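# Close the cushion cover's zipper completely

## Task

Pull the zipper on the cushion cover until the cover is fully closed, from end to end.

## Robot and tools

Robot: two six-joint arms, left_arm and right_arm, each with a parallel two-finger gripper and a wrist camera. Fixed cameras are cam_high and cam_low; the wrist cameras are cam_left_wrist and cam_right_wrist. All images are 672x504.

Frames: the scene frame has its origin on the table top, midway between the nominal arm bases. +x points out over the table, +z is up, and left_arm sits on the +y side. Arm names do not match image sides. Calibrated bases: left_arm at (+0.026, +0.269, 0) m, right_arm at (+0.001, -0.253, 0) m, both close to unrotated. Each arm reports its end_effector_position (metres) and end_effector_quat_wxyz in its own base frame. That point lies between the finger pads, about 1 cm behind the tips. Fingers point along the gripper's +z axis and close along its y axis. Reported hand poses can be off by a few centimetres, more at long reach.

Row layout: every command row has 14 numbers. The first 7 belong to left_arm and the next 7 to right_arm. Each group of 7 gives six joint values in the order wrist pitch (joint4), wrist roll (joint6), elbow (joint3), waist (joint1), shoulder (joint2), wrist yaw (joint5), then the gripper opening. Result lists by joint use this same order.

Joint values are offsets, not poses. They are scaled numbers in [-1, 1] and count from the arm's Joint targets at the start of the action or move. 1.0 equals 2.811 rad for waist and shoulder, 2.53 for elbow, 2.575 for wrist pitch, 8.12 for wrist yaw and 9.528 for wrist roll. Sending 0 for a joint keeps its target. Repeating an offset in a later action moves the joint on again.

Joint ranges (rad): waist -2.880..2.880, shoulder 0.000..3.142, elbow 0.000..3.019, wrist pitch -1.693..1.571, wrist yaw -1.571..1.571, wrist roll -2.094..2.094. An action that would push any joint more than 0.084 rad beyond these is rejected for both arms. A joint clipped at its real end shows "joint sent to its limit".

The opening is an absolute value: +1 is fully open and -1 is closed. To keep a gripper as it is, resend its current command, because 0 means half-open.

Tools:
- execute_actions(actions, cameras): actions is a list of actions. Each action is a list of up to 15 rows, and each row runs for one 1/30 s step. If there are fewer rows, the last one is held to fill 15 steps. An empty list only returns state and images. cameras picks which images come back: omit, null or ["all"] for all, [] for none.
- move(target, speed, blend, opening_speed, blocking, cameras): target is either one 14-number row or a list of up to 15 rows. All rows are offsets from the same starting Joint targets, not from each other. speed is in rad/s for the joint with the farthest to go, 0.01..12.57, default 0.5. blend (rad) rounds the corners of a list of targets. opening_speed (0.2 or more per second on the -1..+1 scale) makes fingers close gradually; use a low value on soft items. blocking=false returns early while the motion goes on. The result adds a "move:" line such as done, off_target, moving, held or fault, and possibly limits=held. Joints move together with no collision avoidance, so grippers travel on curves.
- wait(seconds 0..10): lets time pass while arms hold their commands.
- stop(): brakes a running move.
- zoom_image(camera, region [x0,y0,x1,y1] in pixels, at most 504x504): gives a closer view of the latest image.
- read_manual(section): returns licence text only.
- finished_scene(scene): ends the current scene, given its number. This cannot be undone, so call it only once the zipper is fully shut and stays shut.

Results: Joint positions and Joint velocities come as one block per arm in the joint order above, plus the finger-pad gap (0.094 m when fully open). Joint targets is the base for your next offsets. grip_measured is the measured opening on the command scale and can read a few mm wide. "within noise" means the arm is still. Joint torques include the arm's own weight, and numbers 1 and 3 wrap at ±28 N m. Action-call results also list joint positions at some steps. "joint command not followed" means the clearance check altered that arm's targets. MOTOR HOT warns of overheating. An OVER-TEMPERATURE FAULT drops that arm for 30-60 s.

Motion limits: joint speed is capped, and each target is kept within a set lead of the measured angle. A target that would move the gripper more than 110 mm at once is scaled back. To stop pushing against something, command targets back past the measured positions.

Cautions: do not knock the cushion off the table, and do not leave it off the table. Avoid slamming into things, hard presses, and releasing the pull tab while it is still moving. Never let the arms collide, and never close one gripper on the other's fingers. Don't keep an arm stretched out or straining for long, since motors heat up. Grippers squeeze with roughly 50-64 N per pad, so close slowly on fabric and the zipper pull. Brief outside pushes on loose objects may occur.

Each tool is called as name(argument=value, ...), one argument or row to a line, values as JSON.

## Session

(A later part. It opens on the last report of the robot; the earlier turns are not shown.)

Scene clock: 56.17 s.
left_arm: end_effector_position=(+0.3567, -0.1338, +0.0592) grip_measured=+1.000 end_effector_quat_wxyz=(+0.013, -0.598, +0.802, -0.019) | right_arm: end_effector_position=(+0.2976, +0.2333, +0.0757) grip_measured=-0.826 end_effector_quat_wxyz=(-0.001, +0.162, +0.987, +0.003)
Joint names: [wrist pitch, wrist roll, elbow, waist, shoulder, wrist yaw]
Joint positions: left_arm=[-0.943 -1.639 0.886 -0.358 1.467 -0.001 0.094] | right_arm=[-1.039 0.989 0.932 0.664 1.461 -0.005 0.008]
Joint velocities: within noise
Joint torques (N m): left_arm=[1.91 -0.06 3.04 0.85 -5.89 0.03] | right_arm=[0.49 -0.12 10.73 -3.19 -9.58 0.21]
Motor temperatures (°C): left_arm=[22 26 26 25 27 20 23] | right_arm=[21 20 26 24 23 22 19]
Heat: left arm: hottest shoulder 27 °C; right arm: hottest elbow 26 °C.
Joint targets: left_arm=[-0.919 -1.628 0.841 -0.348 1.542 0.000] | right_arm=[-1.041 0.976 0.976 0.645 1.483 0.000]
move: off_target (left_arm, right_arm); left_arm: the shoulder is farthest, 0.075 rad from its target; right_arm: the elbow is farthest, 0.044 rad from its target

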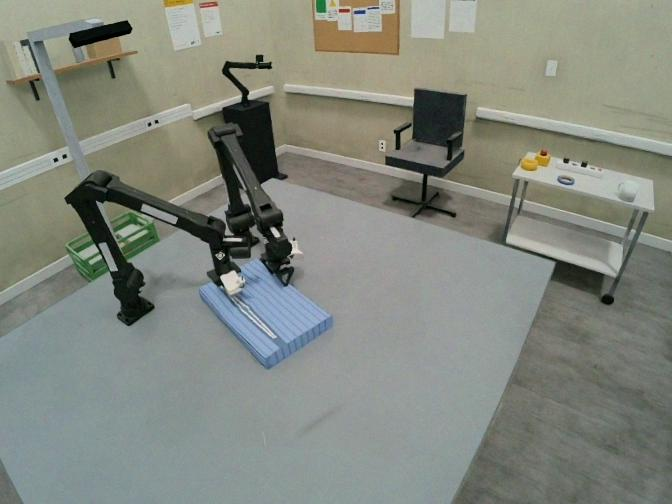

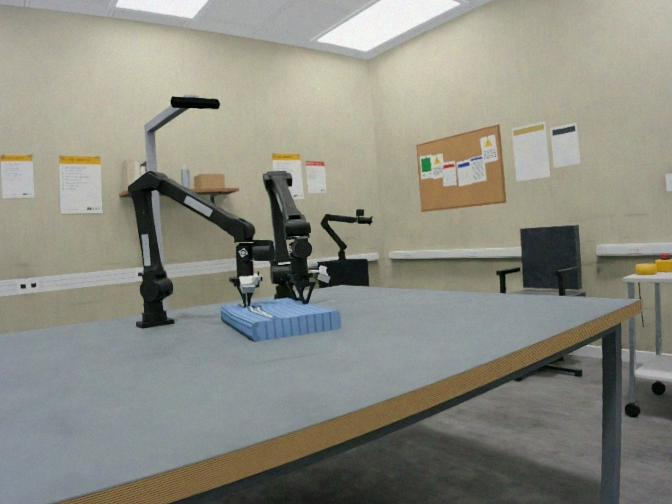

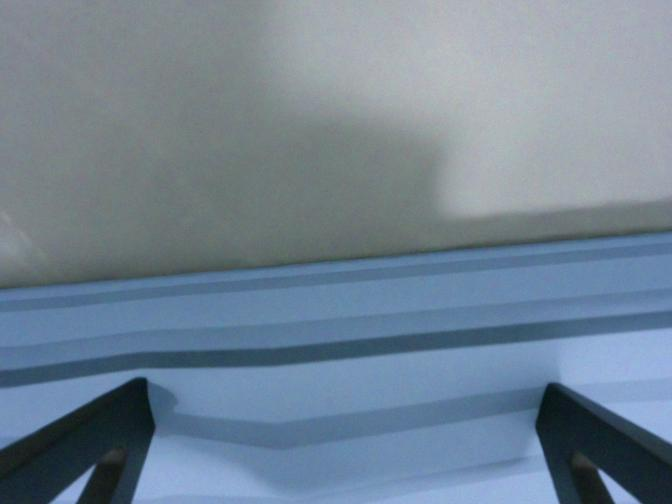

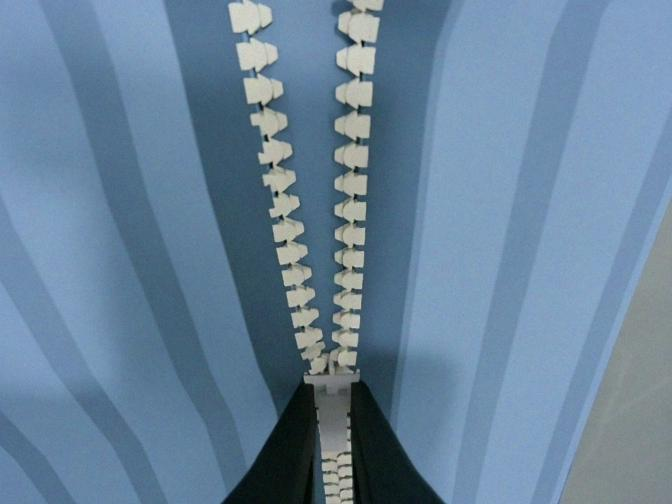

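move(
  target=[0,0,0,0,0,0,1,-0.0043,-0.0140,0.0340,-0.0345,0.0263,0,-1],
  speed=0.08,
)

zoom_image(
  camera="cam_high",
  region=[180, 200, 340, 370],
)

zoom_image(
  camera="cam_right_wrist",
  region=[220, 250, 450, 500],
)

Scene clock: 59.80 s.
left_arm: end_effector_position=(+0.3567, -0.1338, +0.0592) grip_measured=+1.000 end_effector_quat_wxyz=(+0.013, -0.598, +0.802, -0.019) | right_arm: end_effector_position=(+0.3446, +0.2199, +0.0765) grip_measured=-0.826 end_effector_quat_wxyz=(+0.000, +0.144, +0.990, +0.003)
Joint names: [wrist pitch, wrist roll, elbow, waist, shoulder, wrist yaw]
Joint positions: left_arm=[-0.943 -1.639 0.886 -0.358 1.467 -0.001 0.094] | right_arm=[-1.049 0.856 1.016 0.567 1.534 -0.005 0.008]
Joint velocities: within noise
Joint torques (N m): left_arm=[1.95 -0.06 3.11 0.56 -6.12 0.02] | right_arm=[0.35 -0.11 10.89 -3.25 -10.52 0.23]
Motor temperatures (°C): left_arm=[22 26 26 25 27 20 23] | right_arm=[21 20 26 24 23 22 19]
Heat: left arm: hottest shoulder 27 °C; right arm: hottest elbow 26 °C.
Joint targets: left_arm=[-0.919 -1.628 0.841 -0.348 1.542 0.000] | right_arm=[-1.052 0.843 1.062 0.549 1.557 0.000]
move: off_target (left_arm, right_arm); left_arm: the shoulder is farthest, 0.075 rad from its target; right_arm: the elbow is farthest, 0.046 rad from its target

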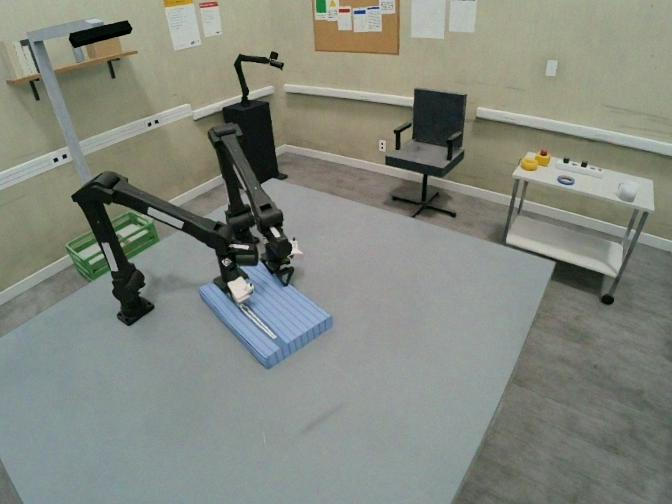

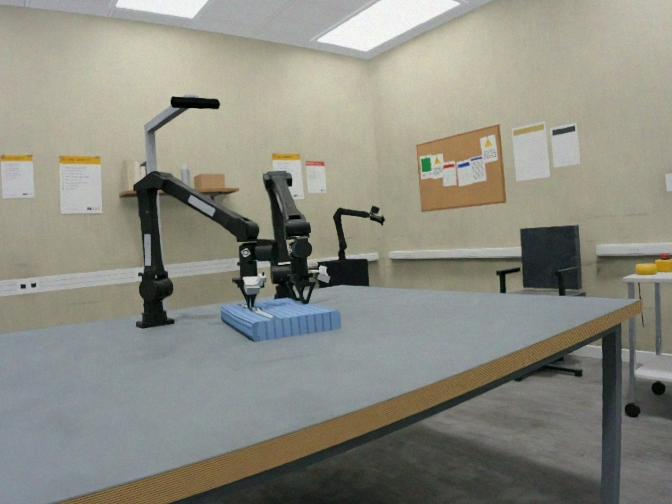

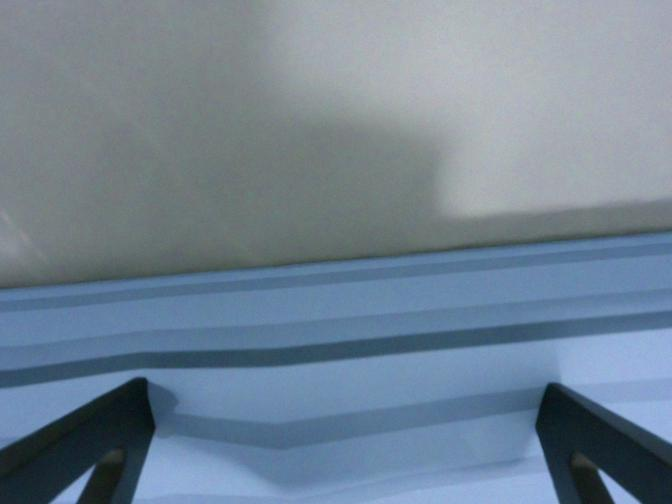

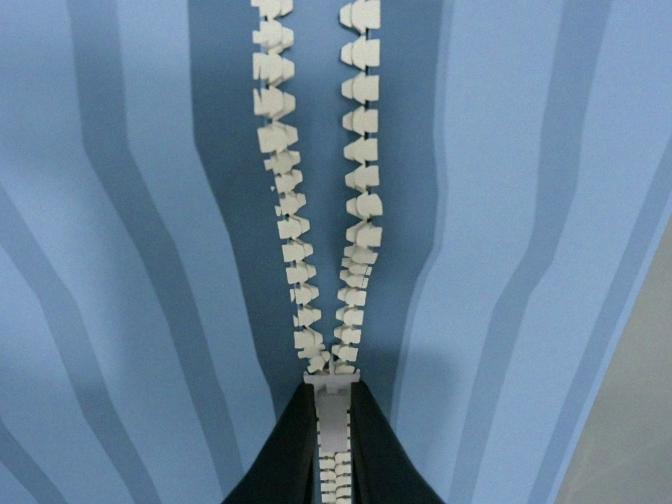

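Scaled by 2.965.

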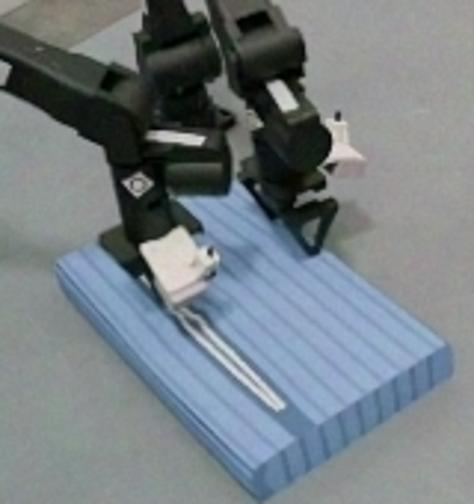

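Scaled by 2.016.

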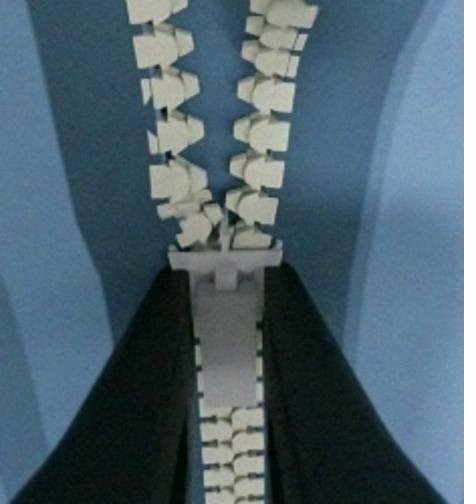

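move(
  target=[0,0,0,0,0,0,1,-0.007,-0.0106,0.0407,-0.0292,0.0302,0,-1],
  speed=0.1,
)

zoom_image(
  camera="cam_high",
  region=[180, 200, 340, 370],
)

zoom_image(
  camera="cam_right_wrist",
  region=[220, 250, 450, 500],
)

Scene clock: 62.47 s.
left_arm: end_effector_position=(+0.3567, -0.1339, +0.0592) grip_measured=+1.000 end_effector_quat_wxyz=(+0.013, -0.598, +0.802, -0.020) | right_arm: end_effector_position=(+0.3923, +0.2068, +0.0776) grip_measured=-0.826 end_effector_quat_wxyz=(+0.000, +0.135, +0.991, +0.003)
Joint names: [wrist pitch, wrist roll, elbow, waist, shoulder, wrist yaw]
Joint positions: left_arm=[-0.943 -1.639 0.886 -0.358 1.467 -0.001 0.094] | right_arm=[-1.069 0.755 1.118 0.484 1.616 -0.005 0.008]
Joint velocities: within noise
Joint torques (N m): left_arm=[1.94 -0.07 3.07 0.73 -6.42 0.03] | right_arm=[0.5 -0.11 11.07 -3.31 -12.22 0.19]
Motor temperatures (°C): left_arm=[22 26 26 25 27 20 23] | right_arm=[21 20 26 24 23 22 19]
Heat: left arm: hottest shoulder 27 °C; right arm: hottest elbow 26 °C.
Joint targets: left_arm=[-0.919 -1.628 0.841 -0.348 1.542 0.000] | right_arm=[-1.070 0.742 1.165 0.467 1.641 0.000]
move: off_target (left_arm, right_arm); left_arm: the shoulder is farthest, 0.075 rad from its target; right_arm: the elbow is farthest, 0.047 rad from its target

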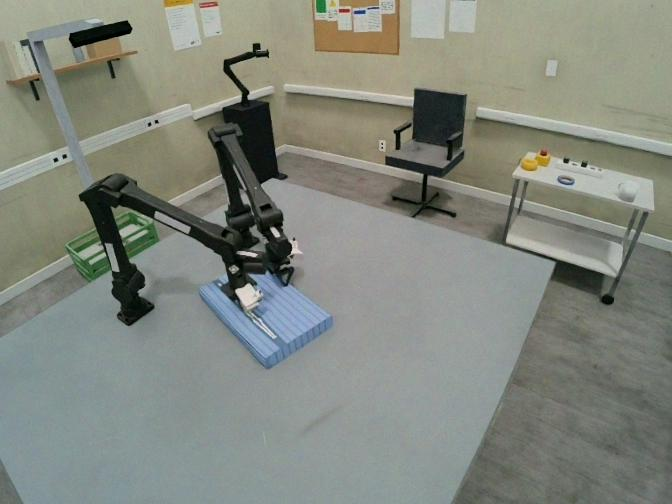

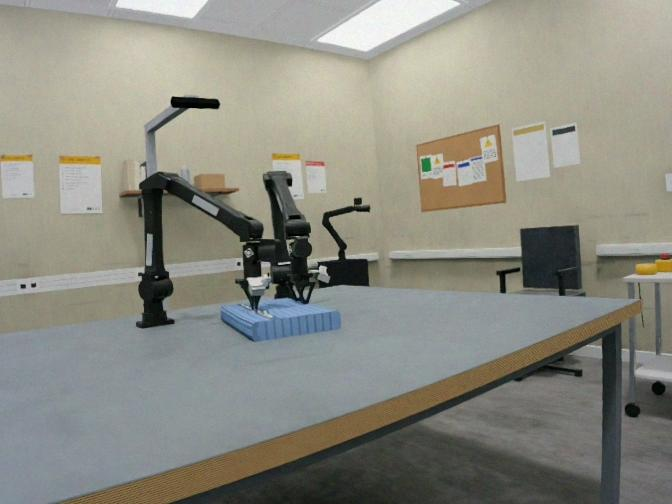

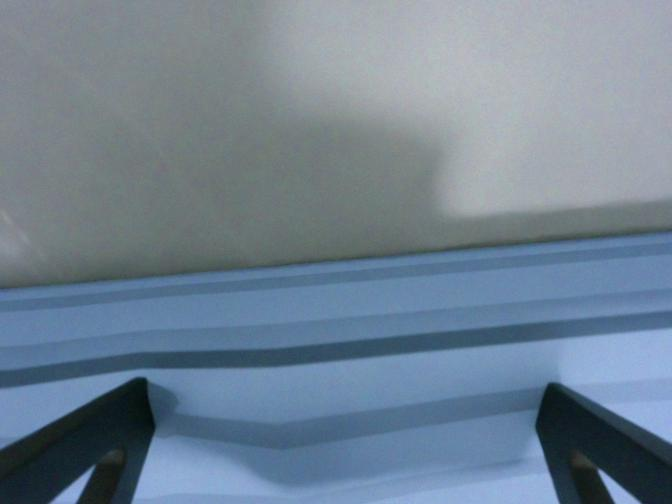

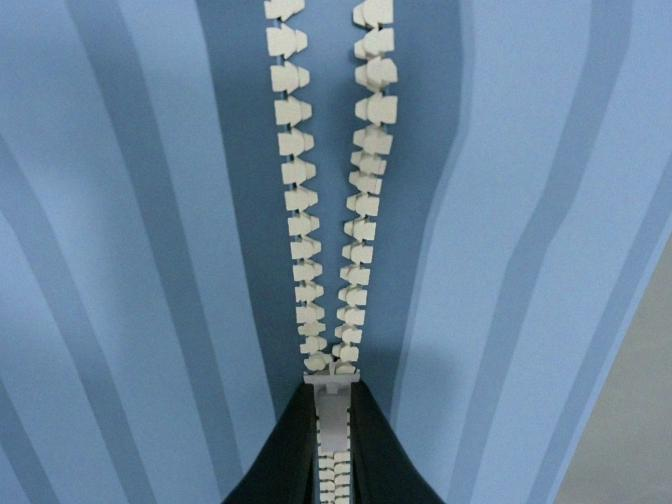

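Scaled by 2.965.

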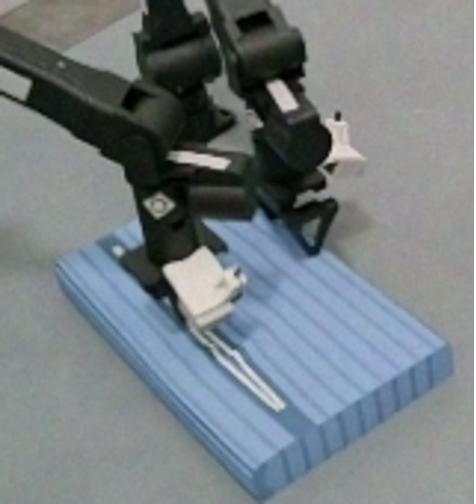

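Scaled by 2.016.

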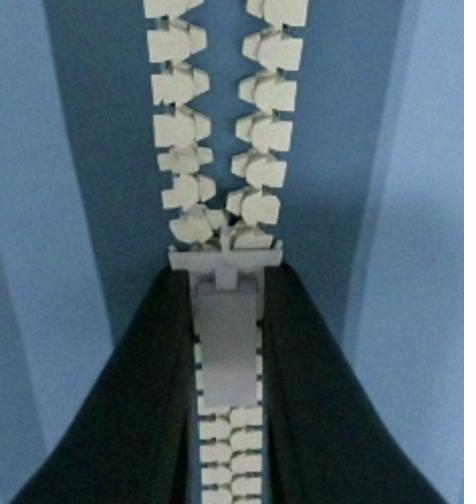

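move(
  target=[0,0,0,0,0,0,1,-0.0105,-0.0075,0.0451,-0.0249,0.0327,0,-1],
  speed=0.1,
  cameras=["cam_high","cam_right_wrist","cam_left_wrist"],
)

zoom_image(
  camera="cam_high",
  region=[180, 200, 340, 370],
)

Scene clock: 64.77 s.
left_arm: end_effector_position=(+0.3567, -0.1340, +0.0592) grip_measured=+1.000 end_effector_quat_wxyz=(+0.013, -0.598, +0.802, -0.020) | right_arm: end_effector_position=(+0.4404, +0.1952, +0.0798) grip_measured=-0.896 end_effector_quat_wxyz=(+0.002, +0.133, +0.991, +0.004)
Joint names: [wrist pitch, wrist roll, elbow, waist, shoulder, wrist yaw]
Joint positions: left_arm=[-0.943 -1.639 0.886 -0.358 1.467 0 0.094] | right_arm=[-1.097 0.683 1.236 0.416 1.702 -0.005 0.005]
Joint velocities: within noise
Joint torques (N m): left_arm=[1.88 -0.07 3.08 0.5 -6.07 0] | right_arm=[0.61 -0.11 10.99 -3.49 -13.16 0.22]
Motor temperatures (°C): left_arm=[22 26 26 25 27 20 23] | right_arm=[21 20 26 24 23 22 19]
Heat: left arm: hottest shoulder 27 °C; right arm: hottest elbow 26 °C.
Joint targets: left_arm=[-0.919 -1.628 0.841 -0.348 1.542 0.000] | right_arm=[-1.097 0.671 1.279 0.397 1.734 0.000]
move: off_target (left_arm, right_arm); left_arm: the shoulder is farthest, 0.075 rad from its target; right_arm: the elbow is farthest, 0.043 rad from its target
Images, in order (width x height): cam_high 672x504, cam_left_wrist 672x504, cam_right_wrist 672x504.

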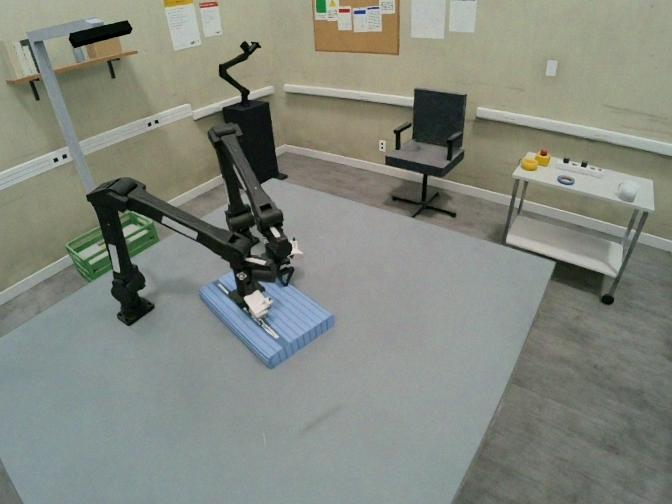

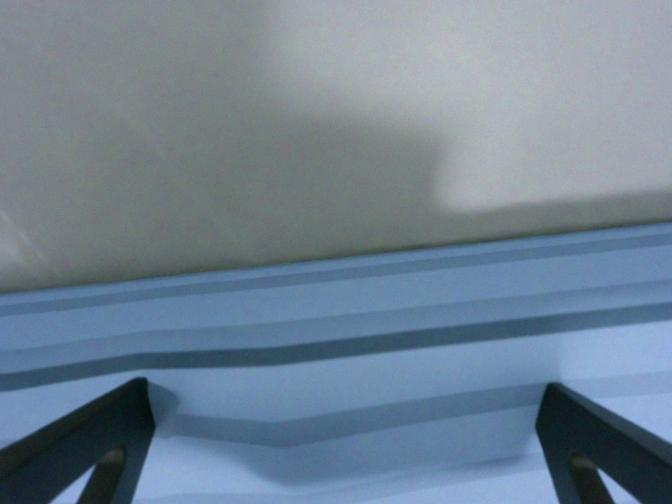

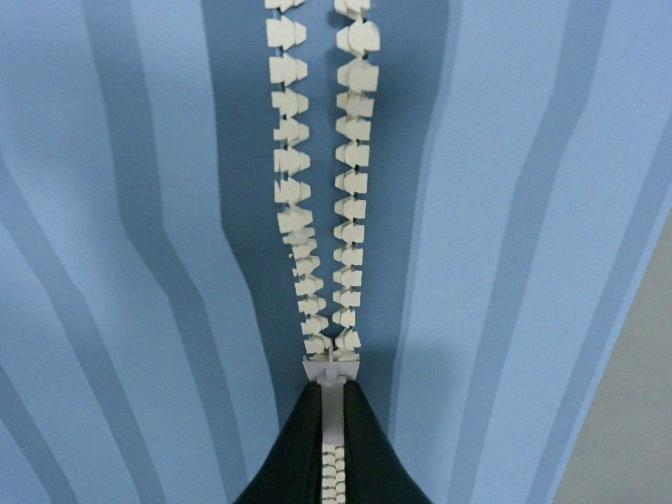

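Scaled by 2.965.

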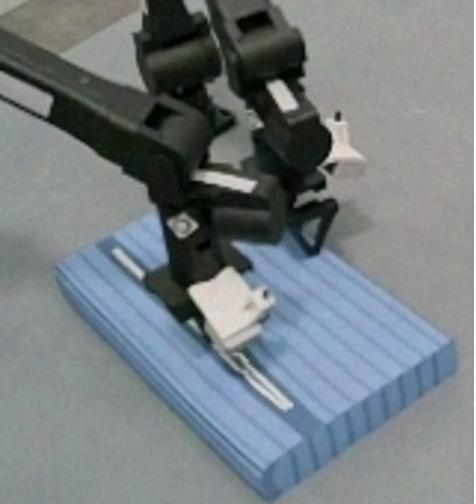

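move(
  target=[
    [0,0,0,0,0,0,1,0,0,0,0.004,0,0,-0.65],
    [0,0,0,0,0,0,1,0.0035,0,-0.004,0.004,0.0045,0,-0.65],
    [0,0,0,0,0,0,1,0.0035,0,-0.004,0.004,0.0045,0,-1],
  ],
  speed=0.08,
  opening_speed=0.5,
  cameras=["cam_high","cam_right_wrist"],
)

zoom_image(
  camera="cam_right_wrist",
  region=[220, 250, 450, 500],
)

Scene clock: 68.23 s.
left_arm: end_effector_position=(+0.3567, -0.1340, +0.0592) grip_measured=+1.000 end_effector_quat_wxyz=(+0.013, -0.598, +0.802, -0.020) | right_arm: end_effector_position=(+0.4416, +0.1952, +0.0769) grip_measured=-0.822 end_effector_quat_wxyz=(+0.000, +0.132, +0.991, +0.002)
Joint names: [wrist pitch, wrist roll, elbow, waist, shoulder, wrist yaw]
Joint positions: left_arm=[-0.943 -1.639 0.886 -0.358 1.467 0 0.094] | right_arm=[-1.097 0.682 1.24 0.416 1.711 -0.002 0.008]
Joint velocities: within noise
Joint torques (N m): left_arm=[1.89 -0.05 3.11 0.79 -5.77 -0.02] | right_arm=[1.01 -0.12 9.8 -2.61 -12.86 0.1]
Motor temperatures (°C): left_arm=[22 26 26 25 27 20 23] | right_arm=[21 20 26 24 23 22 19]
Heat: left arm: hottest shoulder 27 °C; right arm: hottest elbow 26 °C.
Joint targets: left_arm=[-0.919 -1.628 0.841 -0.348 1.542 0.000] | right_arm=[-1.088 0.670 1.269 0.408 1.746 0.000]
move: off_target (left_arm, right_arm); target 3's new numbers were sent with right_arm's shoulder 0.036 rad from that target; left_arm: the shoulder is farthest, 0.075 rad from its target; right_arm: the shoulder is farthest, 0.036 rad from its target
Images, in order (width x height): cam_high 672x504, cam_right_wrist 672x504.

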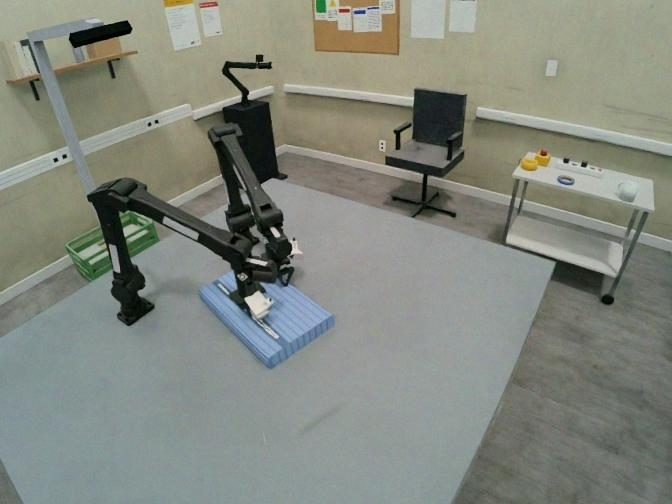

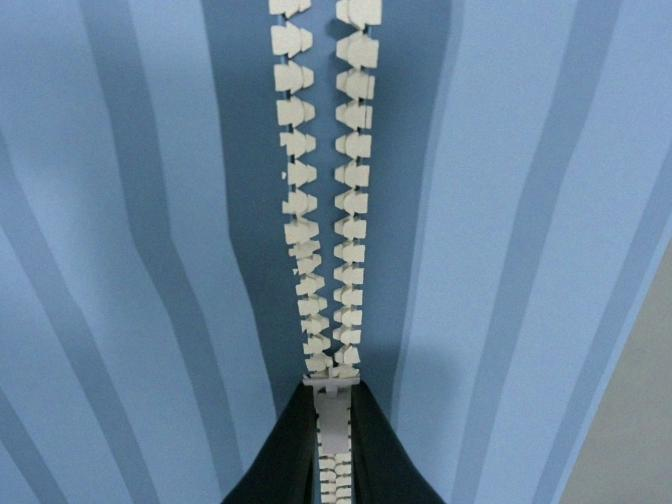

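Scaled by 2.016.

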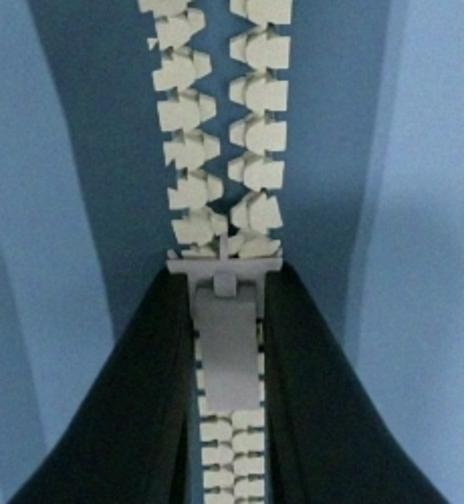

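move(
  target=[0,0,0,0,0,0,1,-0.0144,-0.0054,0.0510,-0.0228,0.0295,0,-1],
  speed=0.1,
  cameras=["cam_high","cam_right_wrist","cam_left_wrist"],
)

zoom_image(
  camera="cam_high",
  region=[180, 200, 340, 370],
)

Scene clock: 71.17 s.
left_arm: end_effector_position=(+0.3583, -0.1355, +0.0593) grip_measured=+1.000 end_effector_quat_wxyz=(+0.013, -0.597, +0.801, -0.025) | right_arm: end_effector_position=(+0.4796, +0.1943, +0.0799) grip_measured=-0.875 end_effector_quat_wxyz=(-0.001, +0.124, +0.992, +0.008)
Joint names: [wrist pitch, wrist roll, elbow, waist, shoulder, wrist yaw]
Joint positions: left_arm=[-0.935 -1.639 0.886 -0.358 1.467 0.005 0.094] | right_arm=[-1.132 0.629 1.354 0.381 1.787 -0.015 0.006]
Joint velocities: within noise
Joint torques (N m): left_arm=[1.58 -0.06 3.04 0.56 -5.95 -0.24] | right_arm=[0.92 -0.09 11.15 -4.78 -14.1 0.57]
Motor temperatures (°C): left_arm=[22 26 25 25 27 20 23] | right_arm=[21 20 27 24 23 22 19]
Heat: left arm: hottest shoulder 27 °C; right arm: hottest elbow 27 °C.
Joint targets: left_arm=[-0.919 -1.628 0.841 -0.348 1.542 0.000] | right_arm=[-1.125 0.619 1.398 0.344 1.829 0.000]
move: off_target (left_arm, right_arm); left_arm: the shoulder is farthest, 0.075 rad from its target; right_arm: the elbow is farthest, 0.044 rad from its target
Images, in order (width x height): cam_high 672x504, cam_left_wrist 672x504, cam_right_wrist 672x504.

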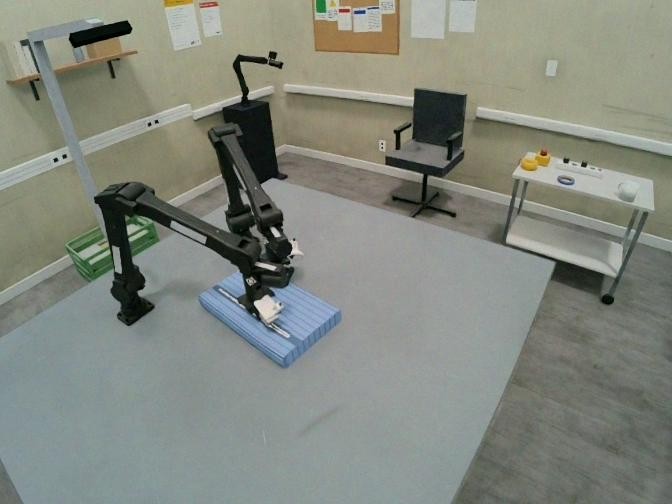

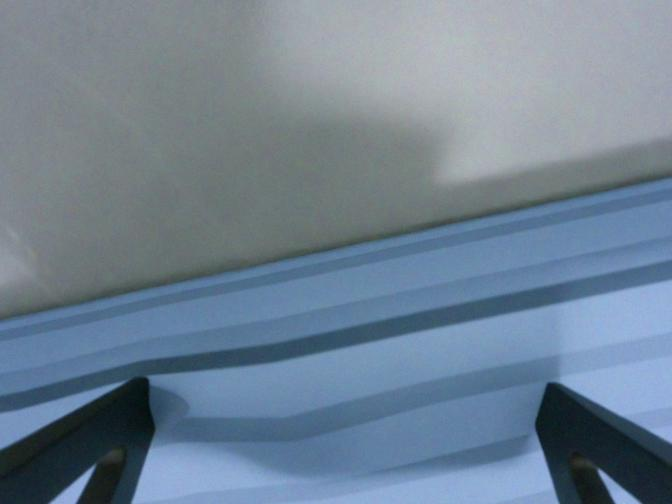

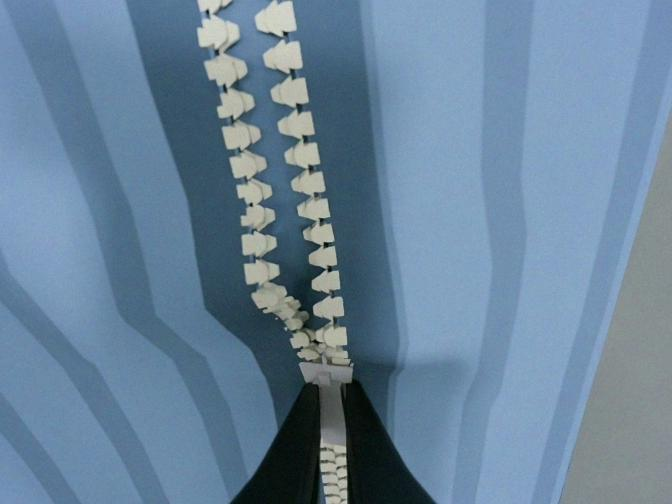

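Scaled by 2.965.

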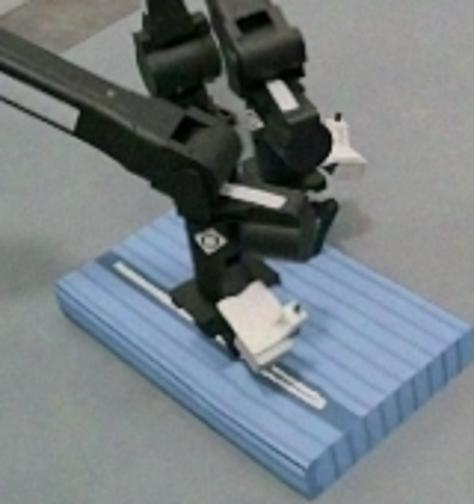

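move(
  target=[
    [-0.1296,0,0.1063,0,-0.0548,0,1,0,0,0,0.0107,0,0,-0.5],
    [-0.1493,0.0869,0.0289,-0.2106,-0.1282,0,1,0,0,0,0.0107,0,0,-0.5],
  ],
  speed=[0.4,0.6],
  blend=0.05,
  opening_speed=0.5,
)

zoom_image(
  camera="cam_high",
  region=[180, 200, 350, 370],
)

Scene clock: 78.47 s.
left_arm: end_effector_position=(+0.1881, -0.2541, +0.1594) grip_measured=+1.000 end_effector_quat_wxyz=(+0.001, +0.059, +0.998, -0.002) | right_arm: end_effector_position=(+0.4839, +0.1914, +0.0780) grip_measured=-0.502 end_effector_quat_wxyz=(+0.001, +0.126, +0.992, +0.002)
Joint names: [wrist pitch, wrist roll, elbow, waist, shoulder, wrist yaw]
Joint positions: left_arm=[-1.294 -0.814 0.926 -0.932 1.198 0.001 0.094] | right_arm=[-1.133 0.629 1.363 0.377 1.797 -0.003 0.023]
Joint velocities: within noise
Joint torques (N m): left_arm=[0.47 -0.04 6.69 -0.85 -10.29 0] | right_arm=[0.87 -0.1 10.47 -2.14 -15.27 0.11]
Motor temperatures (°C): left_arm=[22 26 26 25 27 19 23] | right_arm=[21 20 27 24 23 22 19]
Heat: left arm: hottest shoulder 27 °C; right arm: hottest elbow 27 °C.
Joint targets: left_arm=[-1.303 -0.800 0.913 -0.940 1.182 0.000] | right_arm=[-1.125 0.619 1.398 0.374 1.829 0.000]
move: done; blend cut to 0 rad at target 1

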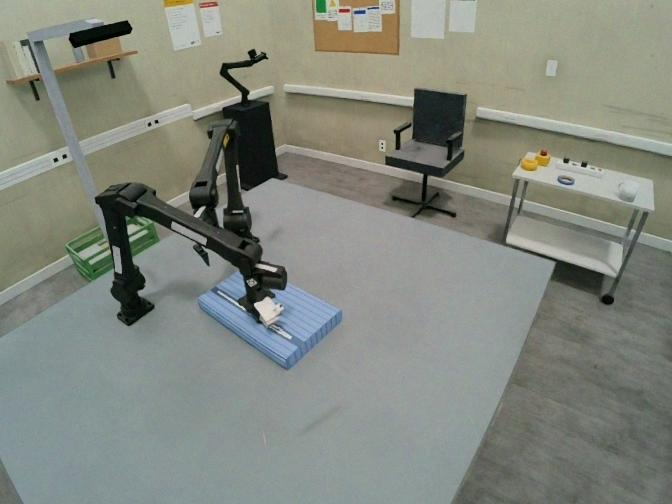

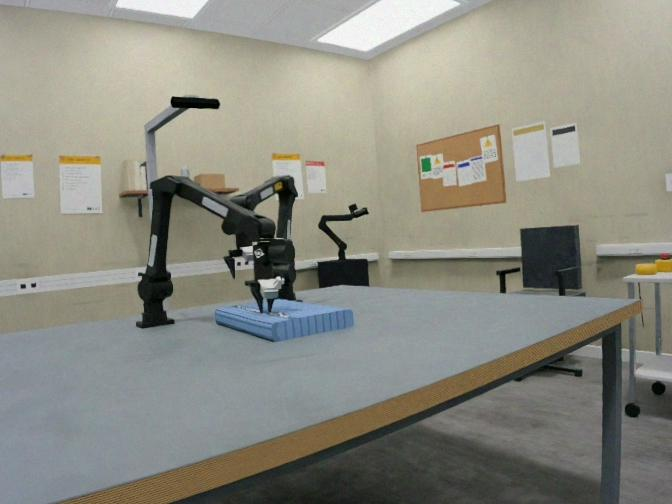

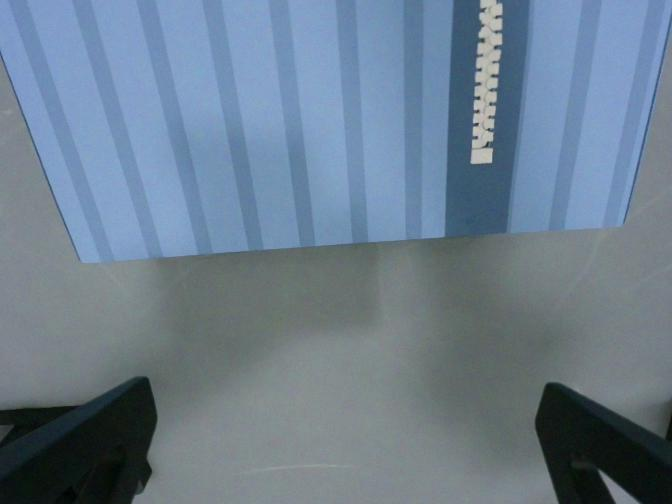

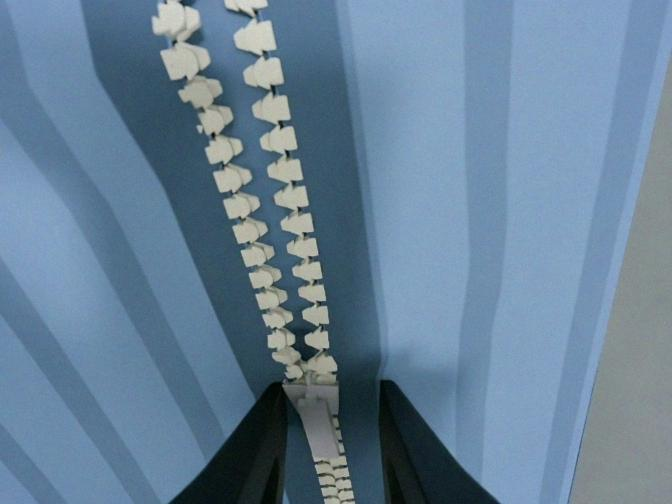

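Scaled by 2.965.

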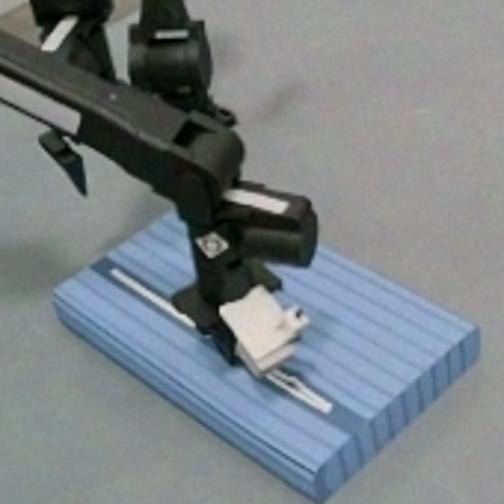

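move(
  target=[0.0765,-0.0111,0.0621,0.0149,0.1131,0,-0.3,0,0,0,0,0,0,-0.5],
  speed=0.35,
)

zoom_image(
  camera="cam_high",
  region=[180, 200, 350, 370],
)

Scene clock: 82.33 s.
left_arm: end_effector_position=(+0.2415, -0.3116, +0.0956) grip_measured=-0.297 end_effector_quat_wxyz=(-0.005, +0.008, +1.000, +0.005) | right_arm: end_effector_position=(+0.4839, +0.1914, +0.0780) grip_measured=-0.502 end_effector_quat_wxyz=(+0.001, +0.126, +0.992, +0.002)
Joint names: [wrist pitch, wrist roll, elbow, waist, shoulder, wrist yaw]
Joint positions: left_arm=[-1.117 -0.893 1.017 -0.91 1.485 0.001 0.033] | right_arm=[-1.133 0.629 1.363 0.377 1.797 -0.003 0.023]
Joint velocities: within noise
Joint torques (N m): left_arm=[1.16 -0.29 11.29 0.67 -12.1 -0.01] | right_arm=[0.95 -0.08 10.55 -2.32 -14.86 0.1]
Motor temperatures (°C): left_arm=[22 26 26 25 27 19 23] | right_arm=[21 20 27 24 23 22 19]
Heat: left arm: hottest shoulder 27 °C; right arm: hottest elbow 27 °C.
Joint targets: left_arm=[-1.106 -0.906 1.071 -0.899 1.500 0.000] | right_arm=[-1.125 0.619 1.398 0.374 1.829 0.000]
move: off_target (left_arm); left_arm: the elbow is farthest, 0.053 rad from its target

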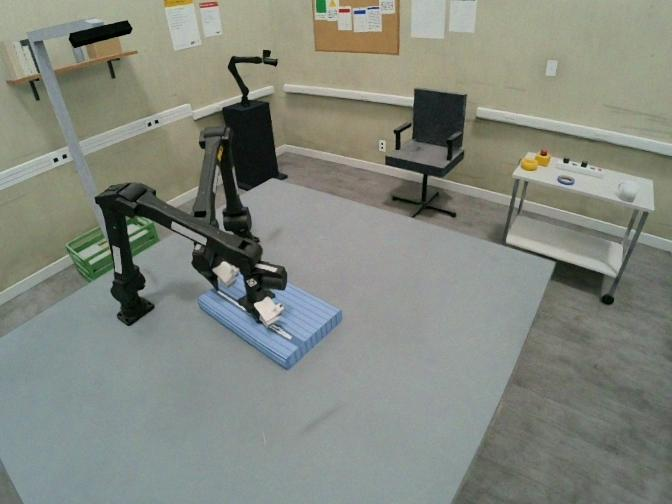

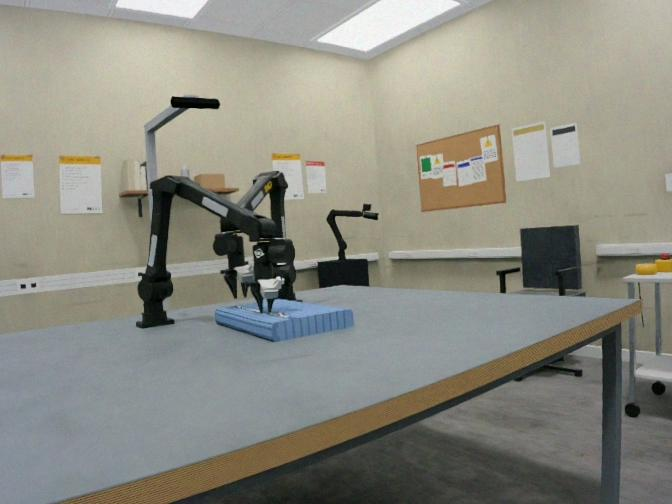

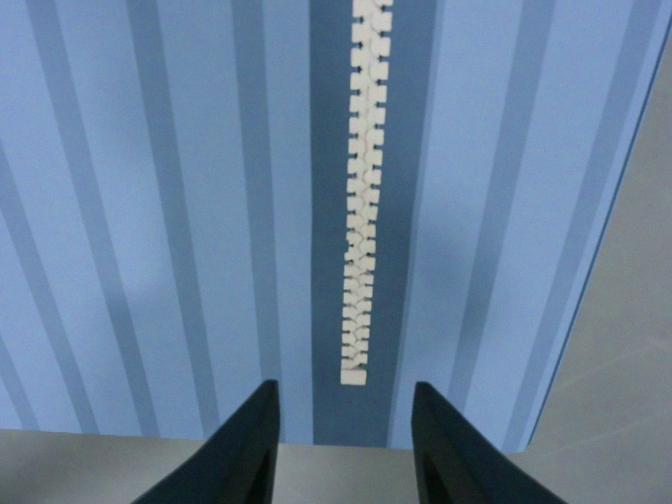

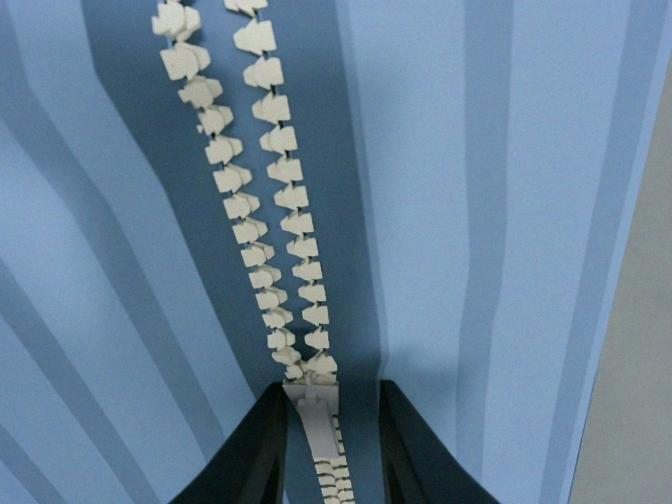

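Scaled by 2.965.

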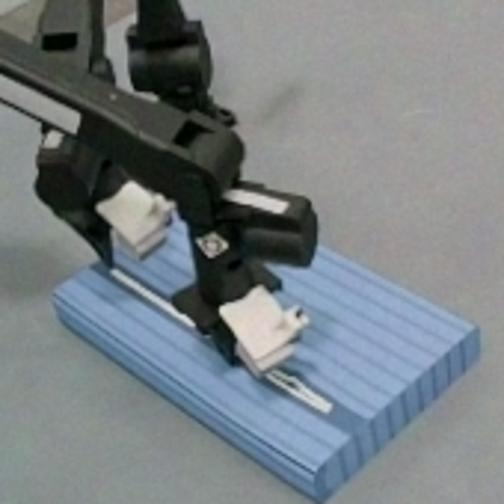

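move(
  target=[0.033,0,-0.034,-0.0103,0.0128,0,-0.5,0,0,0,0,0,0,-0.5],
  speed=0.15,
  cameras=["cam_left_wrist"],
)

Scene clock: 84.90 s.
left_arm: end_effector_position=(+0.2460, -0.3211, +0.0765) grip_measured=-0.497 end_effector_quat_wxyz=(+0.005, +0.011, +1.000, -0.007) | right_arm: end_effector_position=(+0.4839, +0.1914, +0.0780) grip_measured=-0.502 end_effector_quat_wxyz=(+0.001, +0.126, +0.992, +0.002)
Joint names: [wrist pitch, wrist roll, elbow, waist, shoulder, wrist yaw]
Joint positions: left_arm=[-1.033 -0.894 0.995 -0.916 1.516 0.001 0.024] | right_arm=[-1.133 0.629 1.363 0.377 1.797 -0.003 0.023]
Joint velocities: within noise
Joint torques (N m): left_arm=[1.26 -0.29 6.01 -1.32 -11.99 -0.01] | right_arm=[0.95 -0.09 10.47 -2.14 -15.03 0.11]
Motor temperatures (°C): left_arm=[22 25 26 25 27 19 23] | right_arm=[21 20 28 24 23 22 19]
Heat: left arm: hottest shoulder 27 °C; right arm: hottest elbow 28 °C.
Joint targets: left_arm=[-1.021 -0.906 0.984 -0.927 1.536 0.000] | right_arm=[-1.125 0.619 1.398 0.374 1.829 0.000]
move: done
Images, in order (width x height): cam_left_wrist 672x504.

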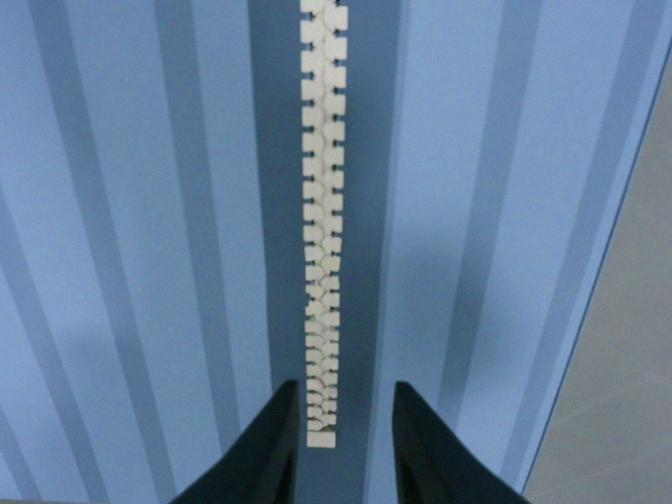

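move(
  target=[0.0087,0,0,0.0114,0.0085,0,-0.5,0,0,0,0,0,0,-0.5],
  speed=0.1,
  cameras=["cam_left_wrist"],
)

Scene clock: 86.37 s.
left_arm: end_effector_position=(+0.2515, -0.3221, +0.0679) grip_measured=-0.497 end_effector_quat_wxyz=(+0.005, +0.006, +1.000, -0.007) | right_arm: end_effector_position=(+0.4839, +0.1914, +0.0780) grip_measured=-0.502 end_effector_quat_wxyz=(+0.001, +0.126, +0.992, +0.002)
Joint names: [wrist pitch, wrist roll, elbow, waist, shoulder, wrist yaw]
Joint positions: left_arm=[-1.011 -0.894 0.995 -0.906 1.539 0.001 0.024] | right_arm=[-1.133 0.629 1.363 0.377 1.797 -0.003 0.023]
Joint velocities: within noise
Joint torques (N m): left_arm=[1.35 -0.29 5.94 0.44 -12.16 -0.02] | right_arm=[0.87 -0.1 10.47 -2.26 -14.62 0.12]
Motor temperatures (°C): left_arm=[22 25 26 25 27 19 23] | right_arm=[21 20 28 24 23 22 19]
Heat: left arm: hottest shoulder 27 °C; right arm: hottest elbow 28 °C.
Joint targets: left_arm=[-0.999 -0.906 0.984 -0.895 1.560 0.000] | right_arm=[-1.125 0.619 1.398 0.374 1.829 0.000]
move: done
Images, in order (width x height): cam_left_wrist 672x504.

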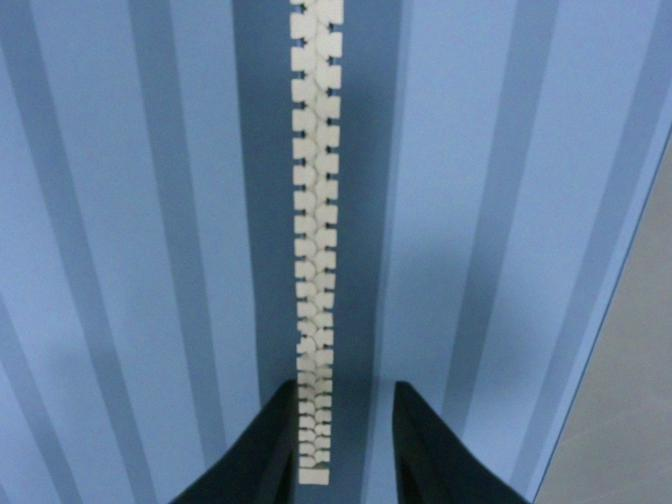

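move(
  target=[0,0.0030,0,0.0095,0,0,-0.5,0,0,0,0,0,0,-0.5],
  speed=0.1,
  cameras=["cam_left_wrist","cam_low"],
)

zoom_image(
  camera="cam_low",
  region=[200, 240, 300, 340],
)

Scene clock: 88.03 s.
left_arm: end_effector_position=(+0.2602, -0.3153, +0.0679) grip_measured=-0.497 end_effector_quat_wxyz=(+0.005, -0.006, +1.000, -0.007) | right_arm: end_effector_position=(+0.4839, +0.1914, +0.0780) grip_measured=-0.502 end_effector_quat_wxyz=(+0.001, +0.126, +0.992, +0.002)
Joint names: [wrist pitch, wrist roll, elbow, waist, shoulder, wrist yaw]
Joint positions: left_arm=[-1.01 -0.891 0.995 -0.879 1.539 0.001 0.024] | right_arm=[-1.133 0.629 1.363 0.377 1.797 -0.003 0.023]
Joint velocities: within noise
Joint torques (N m): left_arm=[1.29 -0.04 5.96 0.67 -12.1 -0.01] | right_arm=[0.95 -0.07 10.45 -2.14 -14.8 0.1]
Motor temperatures (°C): left_arm=[22 25 26 25 27 19 23] | right_arm=[21 20 28 24 23 22 19]
Heat: left arm: hottest shoulder 27 °C; right arm: hottest elbow 28 °C.
Joint targets: left_arm=[-0.999 -0.878 0.984 -0.869 1.560 0.000] | right_arm=[-1.125 0.619 1.398 0.374 1.829 0.000]
move: done
Images, in order (width x height): cam_low 672x504, cam_left_wrist 672x504.

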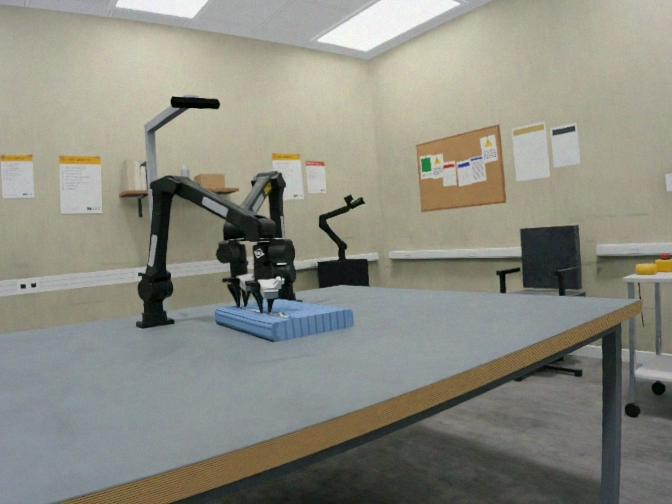

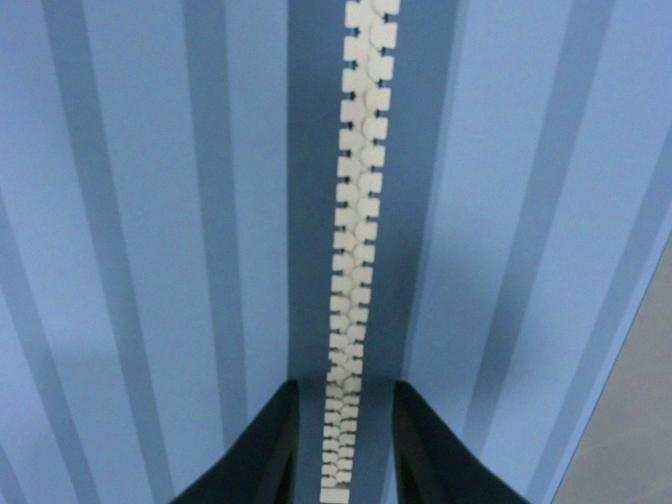

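Scaled by 5.040.

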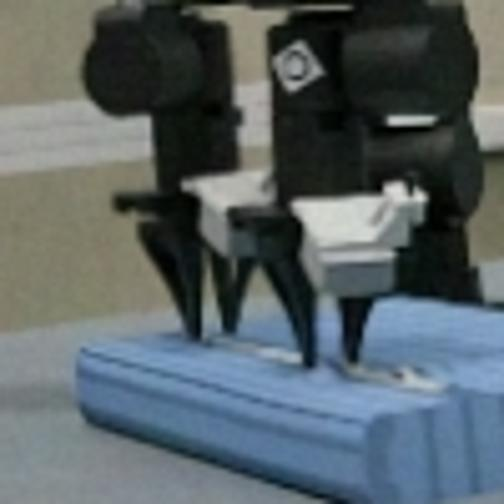

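move(
  target=[0.0062,0,0,0,0.0064,0,-0.5,0,0,0,0,0,0,-0.5],
  speed=0.1,
  cameras=["cam_left_wrist"],
)

Scene clock: 89.07 s.
left_arm: end_effector_position=(+0.2617, -0.3171, +0.0624) grip_measured=-0.497 end_effector_quat_wxyz=(+0.005, -0.005, +1.000, -0.007) | right_arm: end_effector_position=(+0.4839, +0.1914, +0.0780) grip_measured=-0.502 end_effector_quat_wxyz=(+0.001, +0.126, +0.992, +0.002)
Joint names: [wrist pitch, wrist roll, elbow, waist, shoulder, wrist yaw]
Joint positions: left_arm=[-0.997 -0.89 0.995 -0.879 1.553 0.001 0.024] | right_arm=[-1.133 0.629 1.363 0.377 1.797 -0.003 0.023]
Joint velocities: within noise
Joint torques (N m): left_arm=[1.35 -0.07 5.86 0.62 -11.87 -0.03] | right_arm=[0.95 -0.08 10.45 -2.43 -14.97 0.11]
Motor temperatures (°C): left_arm=[22 25 26 25 27 19 23] | right_arm=[21 20 28 24 23 22 19]
Heat: left arm: hottest shoulder 27 °C; right arm: hottest elbow 28 °C.
Joint targets: left_arm=[-0.983 -0.877 0.984 -0.869 1.578 0.000] | right_arm=[-1.125 0.619 1.398 0.374 1.829 0.000]
move: done
Images, in order (width x height): cam_left_wrist 672x504.

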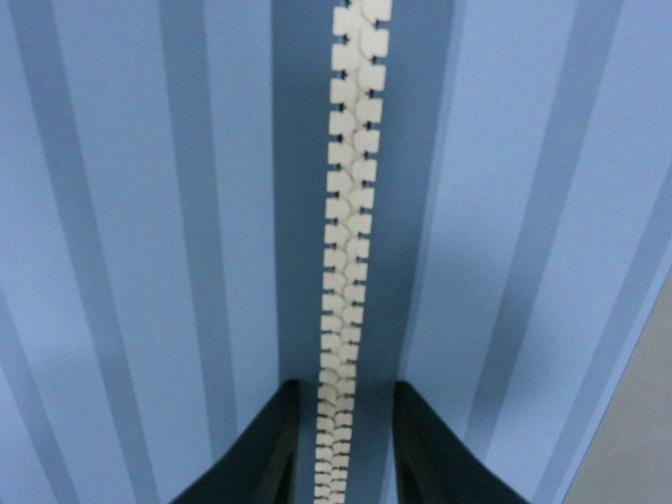

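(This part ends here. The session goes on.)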